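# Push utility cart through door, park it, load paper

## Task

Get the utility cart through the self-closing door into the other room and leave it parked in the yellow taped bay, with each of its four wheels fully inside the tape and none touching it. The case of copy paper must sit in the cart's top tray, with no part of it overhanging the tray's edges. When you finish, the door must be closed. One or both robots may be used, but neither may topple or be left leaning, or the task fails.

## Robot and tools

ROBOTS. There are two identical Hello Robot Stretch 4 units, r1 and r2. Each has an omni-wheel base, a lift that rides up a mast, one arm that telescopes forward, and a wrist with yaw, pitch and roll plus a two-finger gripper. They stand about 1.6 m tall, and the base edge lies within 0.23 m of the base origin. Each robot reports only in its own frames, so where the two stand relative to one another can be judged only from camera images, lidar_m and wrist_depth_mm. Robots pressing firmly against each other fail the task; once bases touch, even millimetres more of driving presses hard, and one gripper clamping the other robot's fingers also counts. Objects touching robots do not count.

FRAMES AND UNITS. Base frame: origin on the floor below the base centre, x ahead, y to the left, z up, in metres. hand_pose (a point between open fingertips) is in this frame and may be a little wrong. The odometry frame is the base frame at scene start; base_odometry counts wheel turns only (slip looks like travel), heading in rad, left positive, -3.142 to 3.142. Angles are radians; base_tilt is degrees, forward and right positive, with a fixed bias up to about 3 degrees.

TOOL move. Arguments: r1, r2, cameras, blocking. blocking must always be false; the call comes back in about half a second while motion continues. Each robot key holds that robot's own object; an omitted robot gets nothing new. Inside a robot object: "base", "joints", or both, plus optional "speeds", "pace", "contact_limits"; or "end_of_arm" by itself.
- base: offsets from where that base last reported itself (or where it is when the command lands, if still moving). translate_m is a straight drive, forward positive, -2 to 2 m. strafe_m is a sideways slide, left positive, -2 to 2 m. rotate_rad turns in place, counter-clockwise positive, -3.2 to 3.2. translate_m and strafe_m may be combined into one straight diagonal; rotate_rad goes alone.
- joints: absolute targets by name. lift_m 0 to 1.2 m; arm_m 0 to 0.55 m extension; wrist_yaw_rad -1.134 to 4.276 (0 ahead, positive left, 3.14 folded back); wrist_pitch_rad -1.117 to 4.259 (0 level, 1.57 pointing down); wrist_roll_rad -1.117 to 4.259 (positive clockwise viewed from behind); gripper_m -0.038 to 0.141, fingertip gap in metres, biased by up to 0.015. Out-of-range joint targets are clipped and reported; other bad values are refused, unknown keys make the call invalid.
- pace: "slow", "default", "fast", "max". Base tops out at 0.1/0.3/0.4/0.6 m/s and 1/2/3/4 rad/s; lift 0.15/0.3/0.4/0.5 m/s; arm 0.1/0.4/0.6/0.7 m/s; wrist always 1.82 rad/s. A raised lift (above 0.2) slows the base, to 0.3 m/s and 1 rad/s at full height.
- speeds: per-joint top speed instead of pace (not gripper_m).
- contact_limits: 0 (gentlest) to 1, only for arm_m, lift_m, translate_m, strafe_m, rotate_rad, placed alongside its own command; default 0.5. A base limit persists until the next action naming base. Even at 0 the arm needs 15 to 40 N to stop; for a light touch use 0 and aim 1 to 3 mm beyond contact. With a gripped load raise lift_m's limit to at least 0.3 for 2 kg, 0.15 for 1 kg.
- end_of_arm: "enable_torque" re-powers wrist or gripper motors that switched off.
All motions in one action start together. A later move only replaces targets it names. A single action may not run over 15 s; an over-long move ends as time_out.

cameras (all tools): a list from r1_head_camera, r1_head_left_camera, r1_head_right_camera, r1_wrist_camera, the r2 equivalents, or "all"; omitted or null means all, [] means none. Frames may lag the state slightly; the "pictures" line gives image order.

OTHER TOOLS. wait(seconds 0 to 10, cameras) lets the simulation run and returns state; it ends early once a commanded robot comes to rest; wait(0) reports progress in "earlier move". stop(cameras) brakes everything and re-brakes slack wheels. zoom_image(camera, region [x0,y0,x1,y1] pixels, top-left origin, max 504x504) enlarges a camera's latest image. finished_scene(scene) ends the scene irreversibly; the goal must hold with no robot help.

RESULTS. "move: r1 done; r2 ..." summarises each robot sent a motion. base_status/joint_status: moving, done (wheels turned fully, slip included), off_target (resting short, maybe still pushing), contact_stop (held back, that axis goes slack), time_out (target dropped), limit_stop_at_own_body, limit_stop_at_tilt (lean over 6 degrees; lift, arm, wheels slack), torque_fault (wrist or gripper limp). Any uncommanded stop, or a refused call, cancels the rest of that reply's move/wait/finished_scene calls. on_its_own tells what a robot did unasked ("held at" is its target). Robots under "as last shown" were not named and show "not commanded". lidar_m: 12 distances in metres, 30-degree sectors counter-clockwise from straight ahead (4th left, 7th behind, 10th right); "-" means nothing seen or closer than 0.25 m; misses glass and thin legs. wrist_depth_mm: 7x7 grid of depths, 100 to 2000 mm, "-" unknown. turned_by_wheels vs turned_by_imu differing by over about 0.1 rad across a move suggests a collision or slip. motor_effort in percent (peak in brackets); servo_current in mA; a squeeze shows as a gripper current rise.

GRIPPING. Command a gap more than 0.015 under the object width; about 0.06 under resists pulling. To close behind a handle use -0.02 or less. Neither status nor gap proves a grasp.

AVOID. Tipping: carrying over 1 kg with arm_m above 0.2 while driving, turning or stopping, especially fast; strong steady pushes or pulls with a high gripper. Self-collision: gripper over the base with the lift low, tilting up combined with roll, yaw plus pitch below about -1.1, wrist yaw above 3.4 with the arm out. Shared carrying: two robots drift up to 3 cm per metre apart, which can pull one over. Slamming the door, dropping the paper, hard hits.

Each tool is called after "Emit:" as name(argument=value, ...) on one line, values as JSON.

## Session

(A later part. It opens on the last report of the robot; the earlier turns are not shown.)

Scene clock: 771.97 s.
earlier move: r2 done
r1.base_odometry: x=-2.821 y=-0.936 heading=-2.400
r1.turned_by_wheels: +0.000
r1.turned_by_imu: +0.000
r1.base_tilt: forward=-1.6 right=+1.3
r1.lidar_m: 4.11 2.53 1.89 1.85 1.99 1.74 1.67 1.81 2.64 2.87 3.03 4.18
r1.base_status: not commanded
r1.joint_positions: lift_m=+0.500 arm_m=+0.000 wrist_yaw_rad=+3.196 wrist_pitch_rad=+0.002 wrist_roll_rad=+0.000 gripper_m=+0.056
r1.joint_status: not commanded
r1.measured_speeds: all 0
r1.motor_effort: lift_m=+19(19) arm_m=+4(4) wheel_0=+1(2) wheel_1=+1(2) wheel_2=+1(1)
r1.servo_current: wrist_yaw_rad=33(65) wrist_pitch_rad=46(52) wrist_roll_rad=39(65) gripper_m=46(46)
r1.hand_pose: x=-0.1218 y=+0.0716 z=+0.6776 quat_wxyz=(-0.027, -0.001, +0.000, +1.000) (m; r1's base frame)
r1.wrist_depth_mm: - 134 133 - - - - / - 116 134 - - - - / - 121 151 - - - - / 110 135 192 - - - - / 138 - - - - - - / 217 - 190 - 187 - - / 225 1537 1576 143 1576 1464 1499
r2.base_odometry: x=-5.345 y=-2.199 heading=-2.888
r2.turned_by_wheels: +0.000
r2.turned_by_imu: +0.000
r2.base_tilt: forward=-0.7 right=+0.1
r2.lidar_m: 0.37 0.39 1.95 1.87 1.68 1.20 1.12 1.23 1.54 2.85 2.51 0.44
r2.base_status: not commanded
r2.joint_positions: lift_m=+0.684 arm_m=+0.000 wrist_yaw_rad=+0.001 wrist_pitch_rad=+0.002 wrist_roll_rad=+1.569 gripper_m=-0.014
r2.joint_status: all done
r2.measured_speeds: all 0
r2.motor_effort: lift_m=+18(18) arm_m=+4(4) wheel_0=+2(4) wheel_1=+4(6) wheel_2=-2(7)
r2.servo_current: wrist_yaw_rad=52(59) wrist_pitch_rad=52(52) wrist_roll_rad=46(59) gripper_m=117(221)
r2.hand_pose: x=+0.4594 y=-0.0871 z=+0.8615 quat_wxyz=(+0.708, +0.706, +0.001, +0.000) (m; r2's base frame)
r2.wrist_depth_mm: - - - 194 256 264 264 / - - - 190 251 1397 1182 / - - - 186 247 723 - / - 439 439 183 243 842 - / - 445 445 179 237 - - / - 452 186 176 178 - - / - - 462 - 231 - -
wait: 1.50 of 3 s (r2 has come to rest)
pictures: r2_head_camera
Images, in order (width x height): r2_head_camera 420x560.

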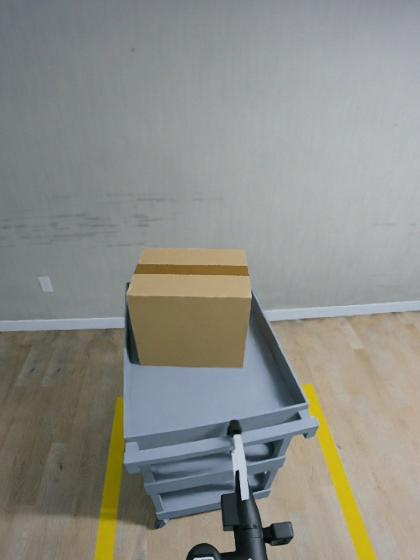

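Emit:
move(blocking=false, r2={"base":{"translate_m":-0.15,"strafe_m":0.0},"pace":"slow"}, cameras=[])

Emit:
wait(seconds=4, cameras=["r2_head_camera","r2_head_left_camera","r2_head_right_camera"])

Emit:
move(blocking=false, r2={"joints":{"gripper_m":0.11}}, cameras=[])

Emit:
wait(seconds=3, cameras=[])

Emit:
move(blocking=false, r2={"base":{"translate_m":-0.25},"pace":"slow"}, cameras=[])

Emit:
wait(seconds=5, cameras=["r2_head_camera","r2_head_left_camera"])

Emit:
move(blocking=false, r2={"base":{"strafe_m":0.95,"translate_m":0.25}}, cameras=[])

Emit:
wait(seconds=7, cameras=["r2_head_camera","r2_head_right_camera"])

Emit:
zoom_image(camera="r2_head_right_camera", region=[200, 270, 400, 490])

Emit:
zoom_image(camera="r2_head_camera", region=[270, 330, 420, 560])

Scene clock: 784.00 s.
move: r2 moving
r1: as last shown
r1.lidar_m: 4.10 2.48 1.92 1.85 1.98 1.71 1.66 1.80 2.63 2.87 3.04 4.16
r1.motor_effort: lift_m=+19(19) arm_m=+4(4) wheel_0=+1(1) wheel_1=+2(2) wheel_2=+1(1)
r1.servo_current: wrist_yaw_rad=59(72) wrist_pitch_rad=46(52) wrist_roll_rad=46(65) gripper_m=39(46)
r1.wrist_depth_mm: - 134 134 - - - - / - 116 134 - - - - / - 121 151 - - - - / 110 135 192 - - - - / 137 - - - - - - / 217 - 190 - 188 - - / 225 1537 1537 143 1618 1464 1537
r2.base_odometry: x=-5.334 y=-2.196 heading=-2.888
r2.turned_by_wheels: +0.000
r2.turned_by_imu: +0.001
r2.base_tilt: forward=-0.7 right=+0.0
r2.lidar_m: 0.38 0.38 1.95 1.87 1.65 1.14 1.12 1.23 1.52 2.85 2.51 0.42
r2.base_status: translate_m moving; strafe_m moving
r2.joint_positions: lift_m=+0.684 arm_m=+0.000 wrist_yaw_rad=+0.005 wrist_pitch_rad=+0.002 wrist_roll_rad=+1.569 gripper_m=-0.014
r2.joint_status: not commanded
r2.measured_speeds: translate_m=-0.047 strafe_m=+0.001 rotate_rad=+0.001 lift_m=+0.000 arm_m=+0.000 wrist_yaw_rad=+0.012 wrist_pitch_rad=+0.000 wrist_roll_rad=+0.000
r2.motor_effort: lift_m=+18(18) arm_m=+4(4) wheel_0=-4(6) wheel_1=-7(7) wheel_2=+13(15)
r2.servo_current: wrist_yaw_rad=59(59) wrist_pitch_rad=39(46) wrist_roll_rad=46(52) gripper_m=104(111)
r2.hand_pose: x=+0.4598 y=-0.0858 z=+0.8615 quat_wxyz=(+0.708, +0.706, +0.003, +0.001) (m; r2's base frame)
r2.wrist_depth_mm: - - - 190 252 262 260 / - - - 187 248 1430 1160 / - - - 185 245 715 - / - 442 445 182 241 842 - / - 445 445 179 237 - - / - 452 186 176 178 - - / - - 466 - 232 - -
pictures: none
No camera images: "cameras" was empty.

Scene clock: 786.30 s.
earlier move: r2 done
r1.base_odometry: x=-2.821 y=-0.936 heading=-2.400
r1.turned_by_wheels: +0.000
r1.turned_by_imu: +0.000
r1.base_tilt: forward=-1.6 right=+1.3
r1.lidar_m: 4.09 2.49 1.91 1.86 2.00 1.71 1.66 1.80 2.64 2.87 3.06 4.21
r1.base_status: not commanded
r1.joint_positions: lift_m=+0.500 arm_m=+0.000 wrist_yaw_rad=+3.196 wrist_pitch_rad=+0.002 wrist_roll_rad=+0.000 gripper_m=+0.056
r1.joint_status: not commanded
r1.measured_speeds: all 0
r1.motor_effort: lift_m=+19(19) arm_m=+4(4) wheel_0=+1(2) wheel_1=+1(2) wheel_2=+1(1)
r1.servo_current: wrist_yaw_rad=59(72) wrist_pitch_rad=46(52) wrist_roll_rad=46(65) gripper_m=46(46)
r1.hand_pose: x=-0.1218 y=+0.0716 z=+0.6776 quat_wxyz=(-0.027, -0.001, +0.000, +1.000) (m; r1's base frame)
r1.wrist_depth_mm: - 134 134 - - - - / - 117 134 - - - - / - 121 151 - - - - / 109 135 192 - - - - / 138 - - - - - - / 217 - 190 - 187 - - / 225 1537 1537 143 1576 1464 1576
r2.base_odometry: x=-5.200 y=-2.162 heading=-2.889
r2.turned_by_wheels: -0.001
r2.turned_by_imu: -0.001
r2.base_tilt: forward=-0.6 right=+0.1
r2.lidar_m: 0.38 0.38 1.93 1.87 1.45 1.01 0.94 1.07 1.39 2.86 2.72 0.45
r2.base_status: done
r2.joint_positions: lift_m=+0.684 arm_m=+0.000 wrist_yaw_rad=-0.001 wrist_pitch_rad=+0.002 wrist_roll_rad=+1.569 gripper_m=-0.014
r2.joint_status: not commanded
r2.measured_speeds: all 0
r2.motor_effort: lift_m=+18(18) arm_m=-4(4) wheel_0=-8(12) wheel_1=-6(8) wheel_2=+5(17)
r2.servo_current: wrist_yaw_rad=52(65) wrist_pitch_rad=46(52) wrist_roll_rad=46(65) gripper_m=104(111)
r2.hand_pose: x=+0.4592 y=-0.0878 z=+0.8615 quat_wxyz=(+0.708, +0.706, +0.000, -0.001) (m; r2's base frame)
r2.wrist_depth_mm: - - - 192 256 264 263 / - - - 189 251 1576 1182 / - - - 186 246 732 - / - 442 445 182 242 831 - / - 445 452 180 237 - - / - 455 188 176 180 - - / - - 462 - 230 - -
wait: 2.30 of 4 s (r2 has come to rest)
pictures: r2_head_camera, r2_head_left_camera, r2_head_right_camera
Images, in order (width x height): r2_head_camera 420x560, r2_head_left_camera 420x672, r2_head_right_camera 420x672.

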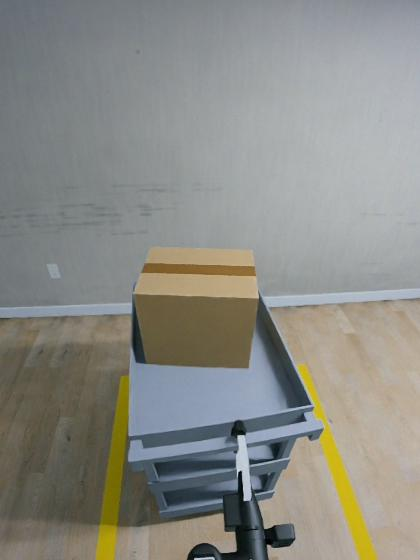

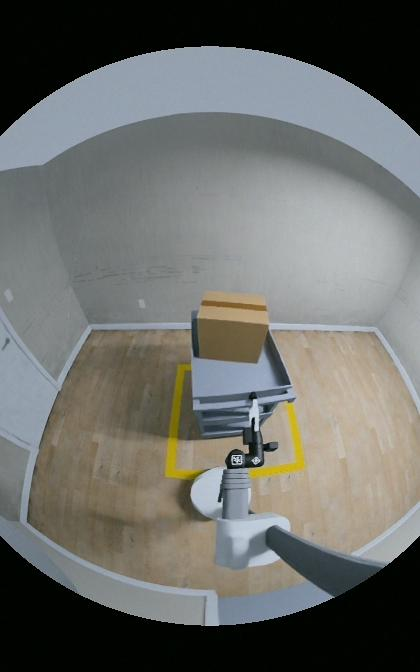

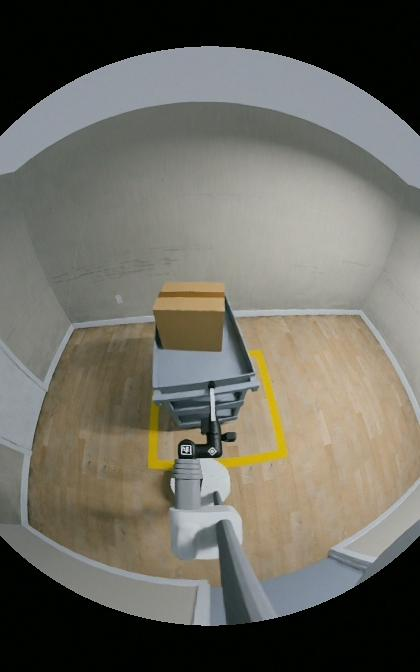

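Scene clock: 786.80 s.
move: r2 moving
r1: as last shown
r1.base_tilt: forward=-1.6 right=+1.2
r1.lidar_m: 4.10 2.49 1.92 1.87 2.00 1.71 1.67 1.77 2.63 2.86 3.03 4.19
r1.servo_current: wrist_yaw_rad=52(65) wrist_pitch_rad=33(52) wrist_roll_rad=46(59) gripper_m=39(46)
r1.wrist_depth_mm: - 134 134 - - - - / - 117 134 - - - - / - 121 151 - - - - / 109 135 191 - - - - / 137 - - - - - - / 216 - 190 - 187 - - / 225 1499 1499 143 1576 1499 1537
r2.base_odometry: x=-5.200 y=-2.162 heading=-2.889
r2.turned_by_wheels: +0.000
r2.turned_by_imu: +0.000
r2.base_tilt: forward=-0.7 right=+0.1
r2.lidar_m: 0.37 0.39 1.96 1.86 1.45 1.03 0.97 1.08 1.39 2.86 2.71 0.45
r2.base_status: not commanded
r2.joint_positions: lift_m=+0.684 arm_m=+0.000 wrist_yaw_rad=-0.002 wrist_pitch_rad=+0.002 wrist_roll_rad=+1.569 gripper_m=+0.009
r2.joint_status: gripper_m moving
r2.measured_speeds: translate_m=+0.000 strafe_m=+0.000 rotate_rad=+0.000 lift_m=+0.000 arm_m=+0.000 wrist_yaw_rad=-0.001 wrist_pitch_rad=+0.000 wrist_roll_rad=+0.000
r2.motor_effort: lift_m=+18(18) arm_m=-4(4) wheel_0=-6(8) wheel_1=-4(6) wheel_2=+4(5)
r2.servo_current: wrist_yaw_rad=46(52) wrist_pitch_rad=33(46) wrist_roll_rad=26(59) gripper_m=91(104)
r2.hand_pose: x=+0.4591 y=-0.0879 z=+0.8615 quat_wxyz=(+0.708, +0.706, +0.000, -0.001) (m; r2's base frame)
r2.wrist_depth_mm: - - - 193 258 270 265 / - - - 190 251 1537 1182 / - - - 186 247 741 - / - 439 442 183 244 842 - / - 442 449 180 239 - - / - 455 194 176 183 - - / - 121 462 - - - -
pictures: none
No camera images: "cameras" was empty.

Scene clock: 788.30 s.
earlier move: r2 done
r1.base_odometry: x=-2.821 y=-0.936 heading=-2.400
r1.turned_by_wheels: +0.000
r1.turned_by_imu: +0.000
r1.base_tilt: forward=-1.6 right=+1.3
r1.lidar_m: 4.08 2.50 1.90 1.88 1.97 1.73 1.66 1.82 2.61 2.87 3.04 4.17
r1.base_status: not commanded
r1.joint_positions: lift_m=+0.500 arm_m=+0.000 wrist_yaw_rad=+3.196 wrist_pitch_rad=+0.002 wrist_roll_rad=+0.000 gripper_m=+0.056
r1.joint_status: not commanded
r1.measured_speeds: all 0
r1.motor_effort: lift_m=+19(19) arm_m=+4(4) wheel_0=+1(2) wheel_1=+1(2) wheel_2=+1(1)
r1.servo_current: wrist_yaw_rad=46(65) wrist_pitch_rad=39(52) wrist_roll_rad=52(65) gripper_m=39(46)
r1.hand_pose: x=-0.1218 y=+0.0716 z=+0.6776 quat_wxyz=(-0.027, -0.001, +0.000, +1.000) (m; r1's base frame)
r1.wrist_depth_mm: - 134 133 - - - - / - 116 133 - - - - / - 121 151 - - - - / 110 135 192 - - - - / 138 - - - - - - / 216 - 190 - 187 - - / 224 1537 1499 143 1576 1499 1537
r2.base_odometry: x=-5.200 y=-2.162 heading=-2.889
r2.turned_by_wheels: +0.000
r2.turned_by_imu: +0.000
r2.base_tilt: forward=-0.7 right=+0.1
r2.lidar_m: 0.39 0.40 1.94 1.85 1.44 1.03 0.97 1.08 1.39 2.86 2.70 0.46
r2.base_status: not commanded
r2.joint_positions: lift_m=+0.684 arm_m=+0.000 wrist_yaw_rad=-0.002 wrist_pitch_rad=+0.002 wrist_roll_rad=+1.569 gripper_m=+0.110
r2.joint_status: all done
r2.measured_speeds: all 0
r2.motor_effort: lift_m=+17(18) arm_m=-3(4) wheel_0=-3(8) wheel_1=-3(6) wheel_2=+0(5)
r2.servo_current: wrist_yaw_rad=39(59) wrist_pitch_rad=39(46) wrist_roll_rad=52(59) gripper_m=52(130)
r2.hand_pose: x=+0.4591 y=-0.0880 z=+0.8616 quat_wxyz=(+0.708, +0.706, +0.000, -0.001) (m; r2's base frame)
r2.wrist_depth_mm: - - - 202 265 272 271 / - - - 199 260 1576 1182 / - - - 195 254 798 - / - - 455 193 249 - - / - 455 459 189 247 831 - / - 188 200 185 196 - - / - 159 473 - 239 - -
wait: 1.50 of 3 s (r2 has come to rest)
pictures: none
No camera images: "cameras" was empty.

Scene clock: 788.80 s.
move: r2 moving
r1: as last shown
r1.lidar_m: 4.09 2.48 1.92 1.86 2.01 1.72 1.67 1.81 2.63 2.85 3.05 4.19
r1.servo_current: wrist_yaw_rad=39(72) wrist_pitch_rad=46(46) wrist_roll_rad=46(59) gripper_m=39(46)
r1.wrist_depth_mm: - 134 134 - - - - / - 117 134 - - - - / - 121 151 - - - - / 110 135 191 - - - - / 138 - - - - - - / 216 - 190 - 188 - - / 225 1576 1499 143 1618 1430 1499
r2.base_odometry: x=-5.188 y=-2.158 heading=-2.889
r2.turned_by_wheels: +0.000
r2.turned_by_imu: +0.000
r2.base_tilt: forward=-0.7 right=+0.1
r2.lidar_m: 0.39 0.41 1.96 1.87 1.45 1.01 0.93 1.06 1.41 2.84 2.73 0.46
r2.base_status: translate_m moving
r2.joint_positions: lift_m=+0.684 arm_m=+0.000 wrist_yaw_rad=-0.002 wrist_pitch_rad=+0.002 wrist_roll_rad=+1.569 gripper_m=+0.110
r2.joint_status: not commanded
r2.measured_speeds: translate_m=-0.049 strafe_m=+0.000 rotate_rad=-0.001 lift_m=+0.000 arm_m=+0.000 wrist_yaw_rad=+0.000 wrist_pitch_rad=+0.000 wrist_roll_rad=+0.000
r2.motor_effort: lift_m=+17(17) arm_m=-4(4) wheel_0=-5(8) wheel_1=-5(7) wheel_2=+10(10)
r2.servo_current: wrist_yaw_rad=46(52) wrist_pitch_rad=46(52) wrist_roll_rad=39(59) gripper_m=52(52)
r2.hand_pose: x=+0.4591 y=-0.0880 z=+0.8616 quat_wxyz=(+0.708, +0.706, +0.000, -0.001) (m; r2's base frame)
r2.wrist_depth_mm: - - - 211 273 281 281 / - - - 208 268 1576 1160 / - - - 204 264 768 - / - 466 462 201 260 866 - / - 466 466 198 255 842 - / - 187 197 195 191 - - / - 480 488 - - - -
pictures: none
No camera images: "cameras" was empty.

Scene clock: 792.07 s.
earlier move: r2 done
r1.base_odometry: x=-2.821 y=-0.936 heading=-2.400
r1.turned_by_wheels: +0.000
r1.turned_by_imu: +0.000
r1.base_tilt: forward=-1.6 right=+1.4
r1.lidar_m: 4.07 2.50 1.92 1.86 2.00 1.70 1.68 1.82 2.62 2.85 3.04 4.18
r1.base_status: not commanded
r1.joint_positions: lift_m=+0.500 arm_m=+0.000 wrist_yaw_rad=+3.196 wrist_pitch_rad=+0.002 wrist_roll_rad=+0.000 gripper_m=+0.056
r1.joint_status: not commanded
r1.measured_speeds: all 0
r1.motor_effort: lift_m=+19(19) arm_m=+4(4) wheel_0=+1(2) wheel_1=+1(2) wheel_2=+1(1)
r1.servo_current: wrist_yaw_rad=59(72) wrist_pitch_rad=39(52) wrist_roll_rad=39(72) gripper_m=39(52)
r1.hand_pose: x=-0.1218 y=+0.0716 z=+0.6776 quat_wxyz=(-0.027, -0.001, +0.000, +1.000) (m; r1's base frame)
r1.wrist_depth_mm: - 134 134 - - - - / - 117 134 - - - - / - 121 151 - - - - / 110 135 192 - - - - / 137 - - - - - - / 217 - 190 - 187 - - / 224 1537 1537 143 1576 1464 1537
r2.base_odometry: x=-4.958 y=-2.099 heading=-2.889
r2.turned_by_wheels: +0.000
r2.turned_by_imu: +0.000
r2.base_tilt: forward=-0.7 right=+0.1
r2.lidar_m: 0.62 2.16 1.95 1.87 1.07 0.77 0.71 0.83 1.12 2.53 2.97 0.69
r2.base_status: done
r2.joint_positions: lift_m=+0.684 arm_m=+0.000 wrist_yaw_rad=-0.002 wrist_pitch_rad=+0.002 wrist_roll_rad=+1.569 gripper_m=+0.110
r2.joint_status: not commanded
r2.measured_speeds: all 0
r2.motor_effort: lift_m=+17(17) arm_m=-4(4) wheel_0=-4(10) wheel_1=-5(8) wheel_2=+4(10)
r2.servo_current: wrist_yaw_rad=52(59) wrist_pitch_rad=39(52) wrist_roll_rad=46(59) gripper_m=52(59)
r2.hand_pose: x=+0.4591 y=-0.0880 z=+0.8616 quat_wxyz=(+0.708, +0.706, +0.000, -0.001) (m; r2's base frame)
r2.wrist_depth_mm: - - - - - 1708 1182 / - - - 452 - 1576 508 / - - - 500 - 809 500 / - - 699 496 1098 - 496 / - - 707 492 484 - 488 / - - 198 480 189 - 480 / - - - - - - 469
wait: 3.27 of 5 s (r2 has come to rest)
pictures: r2_head_camera, r2_head_left_camera
Images, in order (width x height): r2_head_camera 420x560, r2_head_left_camera 420x672.

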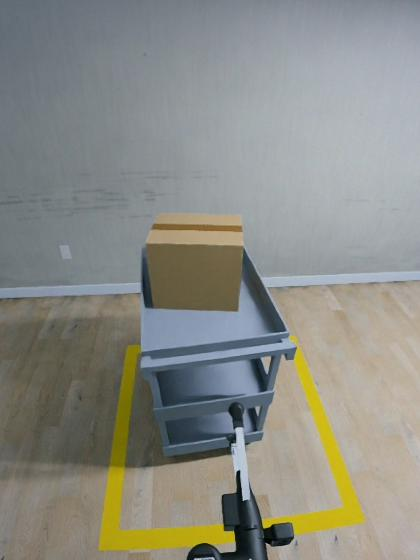

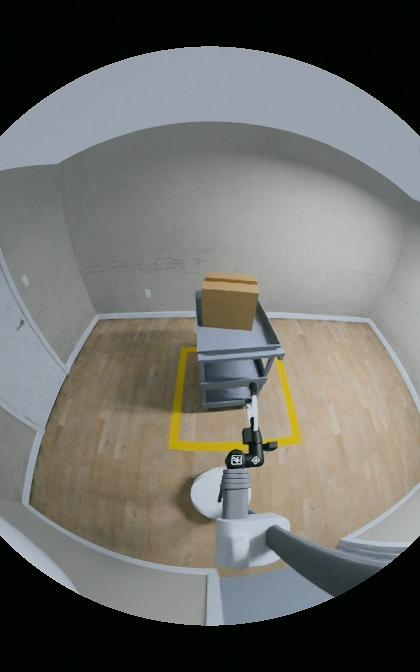

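Scene clock: 792.57 s.
move: r2 moving
r1: as last shown
r1.base_tilt: forward=-1.6 right=+1.3
r1.lidar_m: 4.09 2.51 1.91 1.85 2.00 1.71 1.67 1.81 2.64 2.85 3.05 4.19
r1.motor_effort: lift_m=+19(19) arm_m=+4(4) wheel_0=+1(1) wheel_1=+1(2) wheel_2=+1(1)
r1.servo_current: wrist_yaw_rad=46(65) wrist_pitch_rad=39(46) wrist_roll_rad=46(52) gripper_m=46(46)
r1.wrist_depth_mm: - 134 134 - - - - / - 116 134 - - - - / - 121 151 - - - - / 110 135 191 - - - - / 138 - - - - - - / 216 - 190 - 187 - - / 226 1537 1576 143 1618 1464 1499
r2.base_odometry: x=-4.958 y=-2.132 heading=-2.889
r2.turned_by_wheels: +0.000
r2.turned_by_imu: +0.000
r2.base_tilt: forward=-0.7 right=+0.1
r2.lidar_m: 0.62 2.14 1.94 1.81 1.06 0.77 0.71 0.81 1.13 2.56 2.98 0.69
r2.base_status: translate_m moving; strafe_m moving
r2.joint_positions: lift_m=+0.684 arm_m=+0.000 wrist_yaw_rad=-0.002 wrist_pitch_rad=+0.002 wrist_roll_rad=+1.569 gripper_m=+0.110
r2.joint_status: not commanded
r2.measured_speeds: translate_m=+0.033 strafe_m=+0.123 rotate_rad=-0.001 lift_m=+0.000 arm_m=+0.000 wrist_yaw_rad=+0.000 wrist_pitch_rad=+0.000 wrist_roll_rad=+0.000
r2.motor_effort: lift_m=+17(17) arm_m=-4(4) wheel_0=-9(12) wheel_1=+11(11) wheel_2=-7(8)
r2.servo_current: wrist_yaw_rad=52(59) wrist_pitch_rad=39(46) wrist_roll_rad=52(59) gripper_m=46(52)
r2.hand_pose: x=+0.4591 y=-0.0880 z=+0.8616 quat_wxyz=(+0.708, +0.706, +0.000, -0.001) (m; r2's base frame)
r2.wrist_depth_mm: - - - - - 1708 1182 / - - - 469 - 1576 508 / - - - 496 - 831 496 / - - 691 492 - - 492 / - - 699 484 477 - 480 / - - 195 473 189 - 473 / - - - - - 492 462
pictures: none
No camera images: "cameras" was empty.

Scene clock: 796.80 s.
earlier move: r2 done
r1.base_odometry: x=-2.821 y=-0.936 heading=-2.400
r1.turned_by_wheels: +0.000
r1.turned_by_imu: +0.000
r1.base_tilt: forward=-1.6 right=+1.3
r1.lidar_m: 4.08 2.51 1.91 1.87 1.98 1.71 1.67 1.76 2.63 2.85 3.06 4.19
r1.base_status: not commanded
r1.joint_positions: lift_m=+0.500 arm_m=+0.000 wrist_yaw_rad=+3.196 wrist_pitch_rad=+0.002 wrist_roll_rad=+0.000 gripper_m=+0.056
r1.joint_status: not commanded
r1.measured_speeds: all 0
r1.motor_effort: lift_m=+19(19) arm_m=+4(4) wheel_0=+1(2) wheel_1=+1(2) wheel_2=+1(1)
r1.servo_current: wrist_yaw_rad=52(65) wrist_pitch_rad=39(52) wrist_roll_rad=39(72) gripper_m=39(52)
r1.hand_pose: x=-0.1218 y=+0.0716 z=+0.6776 quat_wxyz=(-0.027, -0.001, +0.000, +1.000) (m; r1's base frame)
r1.wrist_depth_mm: - 134 133 - - - - / - 117 133 - - - - / - 121 151 - - - - / 110 135 191 - - - - / 137 - - - - - - / 216 - 190 - 187 - - / 225 1537 1576 143 1576 1464 1537
r2.base_odometry: x=-4.963 y=-3.081 heading=-2.889
r2.turned_by_wheels: +0.000
r2.turned_by_imu: +0.002
r2.base_tilt: forward=-0.7 right=+0.1
r2.lidar_m: 1.79 1.40 0.99 0.90 0.98 1.06 0.99 1.02 1.52 3.50 0.88 1.07
r2.base_status: done
r2.joint_positions: lift_m=+0.684 arm_m=+0.000 wrist_yaw_rad=-0.002 wrist_pitch_rad=+0.002 wrist_roll_rad=+1.569 gripper_m=+0.110
r2.joint_status: not commanded
r2.measured_speeds: all 0
r2.motor_effort: lift_m=+17(17) arm_m=-3(4) wheel_0=-1(12) wheel_1=+3(13) wheel_2=-5(9)
r2.servo_current: wrist_yaw_rad=33(65) wrist_pitch_rad=39(52) wrist_roll_rad=39(65) gripper_m=46(59)
r2.hand_pose: x=+0.4591 y=-0.0880 z=+0.8616 quat_wxyz=(+0.708, +0.706, +0.000, -0.001) (m; r2's base frame)
r2.wrist_depth_mm: - - - - - 1576 1182 / - - - - - 1576 1182 / - - - - - 1499 1205 / - - - - - 1576 1229 / - - - - - 1537 1205 / - - 192 - 187 1537 1205 / - - - - - 1499 1229
wait: 4.23 of 7 s (r2 has come to rest)
pictures: r2_head_camera, r2_head_right_camera
Images, in order (width x height): r2_head_camera 420x560, r2_head_right_camera 420x672.

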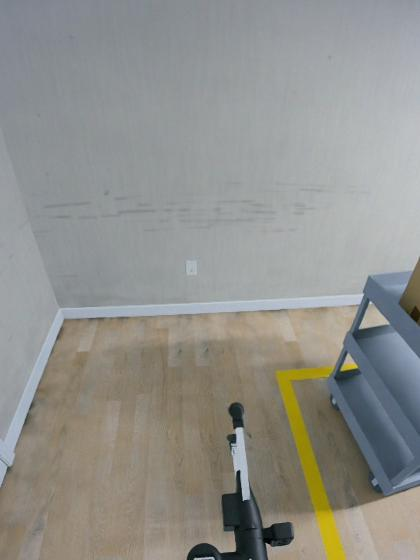

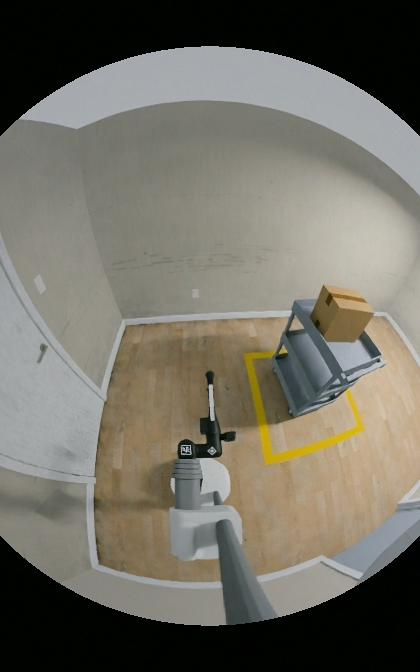

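Scaled by 2.291 from the camera's 420x672 image, which has a finer 600x960 frame.

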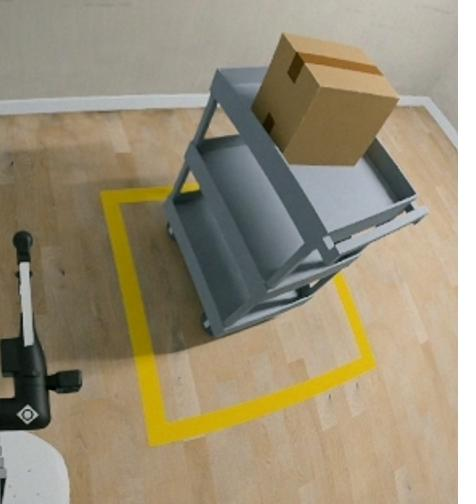

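Scaled by 2.191 from the camera's 420x560 image, which has a finer 1200x1600 frame.

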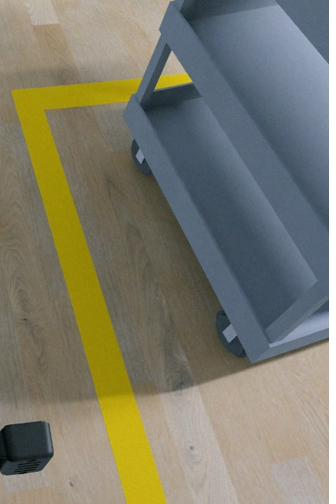

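Emit:
move(blocking=false, r2={"base":{"rotate_rad":-1.9}}, cameras=[])

Emit:
wait(seconds=5, cameras=["r2_head_camera","r2_head_left_camera","r2_head_right_camera"])

Scene clock: 806.73 s.
move: r2 moving
r1: as last shown
r1.lidar_m: 4.09 2.47 1.91 1.87 1.98 1.71 1.65 1.80 2.65 2.87 3.05 4.19
r1.servo_current: wrist_yaw_rad=46(72) wrist_pitch_rad=46(46) wrist_roll_rad=52(65) gripper_m=39(46)
r1.wrist_depth_mm: - 134 134 - - - - / - 116 134 - - - - / - 121 151 - - - - / 110 135 191 - - - - / 137 - - - - - - / 217 - 190 - 188 - - / 226 1499 1537 143 1618 1464 1537
r2.base_odometry: x=-4.963 y=-3.081 heading=-3.141
r2.turned_by_wheels: -0.252
r2.turned_by_imu: -0.244
r2.base_tilt: forward=-0.6 right=+0.1
r2.lidar_m: 1.80 1.81 1.04 0.92 0.91 1.09 1.01 0.99 1.16 2.16 0.87 0.90
r2.base_status: rotate_rad moving
r2.joint_positions: lift_m=+0.684 arm_m=+0.000 wrist_yaw_rad=-0.002 wrist_pitch_rad=+0.002 wrist_roll_rad=+1.569 gripper_m=+0.110
r2.joint_status: not commanded
r2.measured_speeds: translate_m=-0.001 strafe_m=+0.001 rotate_rad=-0.972 lift_m=+0.000 arm_m=+0.000 wrist_yaw_rad=+0.000 wrist_pitch_rad=+0.000 wrist_roll_rad=+0.000
r2.motor_effort: lift_m=+17(17) arm_m=-4(4) wheel_0=+9(13) wheel_1=+10(10) wheel_2=+11(11)
r2.servo_current: wrist_yaw_rad=39(59) wrist_pitch_rad=46(46) wrist_roll_rad=52(59) gripper_m=52(52)
r2.hand_pose: x=+0.4591 y=-0.0880 z=+0.8616 quat_wxyz=(+0.708, +0.706, +0.000, -0.001) (m; r2's base frame)
r2.wrist_depth_mm: - - - 809 - 1464 960 / - - - - - 1708 1255 / - - - - - 1576 1205 / - - - - - 1576 1229 / - - - - - 1537 1205 / - - 192 - 187 1430 1205 / - - - - - 1464 1182
pictures: none
No camera images: "cameras" was empty.

Scene clock: 808.47 s.
earlier move: r2 done
r1.base_odometry: x=-2.821 y=-0.936 heading=-2.400
r1.turned_by_wheels: +0.000
r1.turned_by_imu: +0.000
r1.base_tilt: forward=-1.6 right=+1.3
r1.lidar_m: 4.10 2.51 1.92 1.86 2.00 1.73 1.67 1.81 2.62 2.85 3.07 4.20
r1.base_status: not commanded
r1.joint_positions: lift_m=+0.500 arm_m=+0.000 wrist_yaw_rad=+3.196 wrist_pitch_rad=+0.002 wrist_roll_rad=+0.000 gripper_m=+0.056
r1.joint_status: not commanded
r1.measured_speeds: all 0
r1.motor_effort: lift_m=+19(19) arm_m=+4(4) wheel_0=+1(2) wheel_1=+1(2) wheel_2=+1(1)
r1.servo_current: wrist_yaw_rad=52(72) wrist_pitch_rad=46(46) wrist_roll_rad=33(65) gripper_m=39(46)
r1.hand_pose: x=-0.1218 y=+0.0716 z=+0.6776 quat_wxyz=(-0.027, -0.001, +0.000, +1.000) (m; r1's base frame)
r1.wrist_depth_mm: - 134 134 - - - - / - 117 134 - - - - / - 121 151 - - - - / 110 135 191 - - - - / 137 - - - - - - / 217 - 191 - 187 - - / 225 1537 1576 143 1576 1430 1576
r2.base_odometry: x=-4.963 y=-3.081 heading=+1.495
r2.turned_by_wheels: -1.647
r2.turned_by_imu: -1.604
r2.base_tilt: forward=-0.7 right=+0.1
r2.lidar_m: 1.90 0.89 0.90 1.82 1.80 1.08 0.92 0.90 1.04 1.02 1.00 1.13
r2.base_status: done
r2.joint_positions: lift_m=+0.684 arm_m=+0.000 wrist_yaw_rad=-0.002 wrist_pitch_rad=+0.002 wrist_roll_rad=+1.569 gripper_m=+0.110
r2.joint_status: not commanded
r2.measured_speeds: all 0
r2.motor_effort: lift_m=+17(17) arm_m=-4(4) wheel_0=+4(13) wheel_1=+3(12) wheel_2=+3(11)
r2.servo_current: wrist_yaw_rad=46(59) wrist_pitch_rad=39(46) wrist_roll_rad=39(65) gripper_m=52(59)
r2.hand_pose: x=+0.4591 y=-0.0880 z=+0.8616 quat_wxyz=(+0.708, +0.706, +0.000, -0.001) (m; r2's base frame)
r2.wrist_depth_mm: - - 1078 - - - 1098 / - - - - - - 1205 / 1618 - - - - 1618 1182 / - - - - - 1756 1205 / - - - - - 1708 1205 / - - 195 - 193 1537 1205 / - - - - - 1708 1182
wait: 1.73 of 5 s (r2 has come to rest)
pictures: r2_head_camera, r2_head_left_camera, r2_head_right_camera
Images, in order (width x height): r2_head_camera 420x560, r2_head_left_camera 420x672, r2_head_right_camera 420x672.

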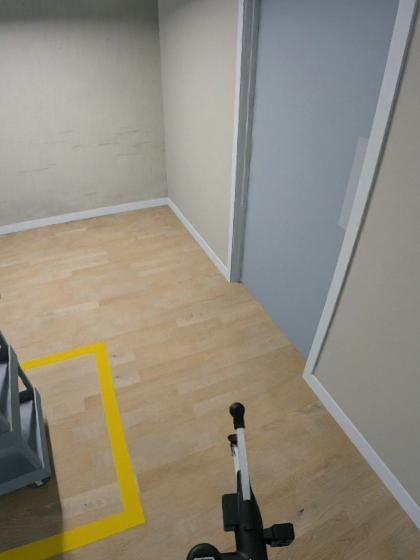

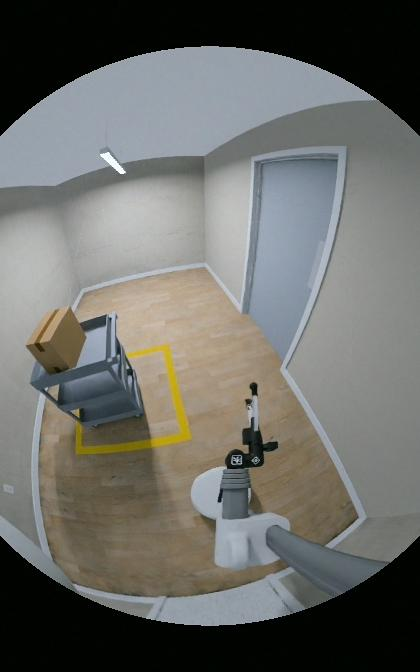

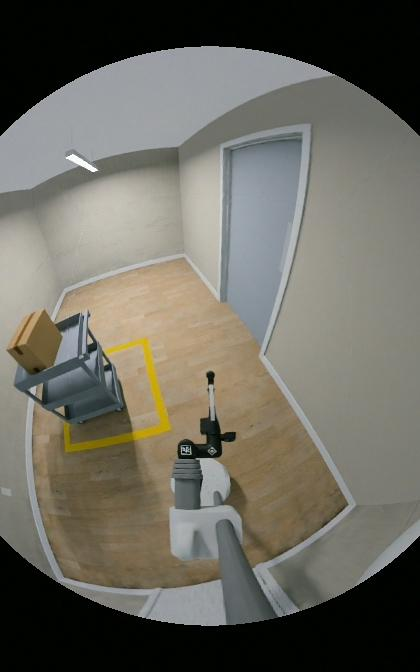

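Door shut; cart inside.

Emit:
finished_scene(scene=2)

The scene is finished: the task was done.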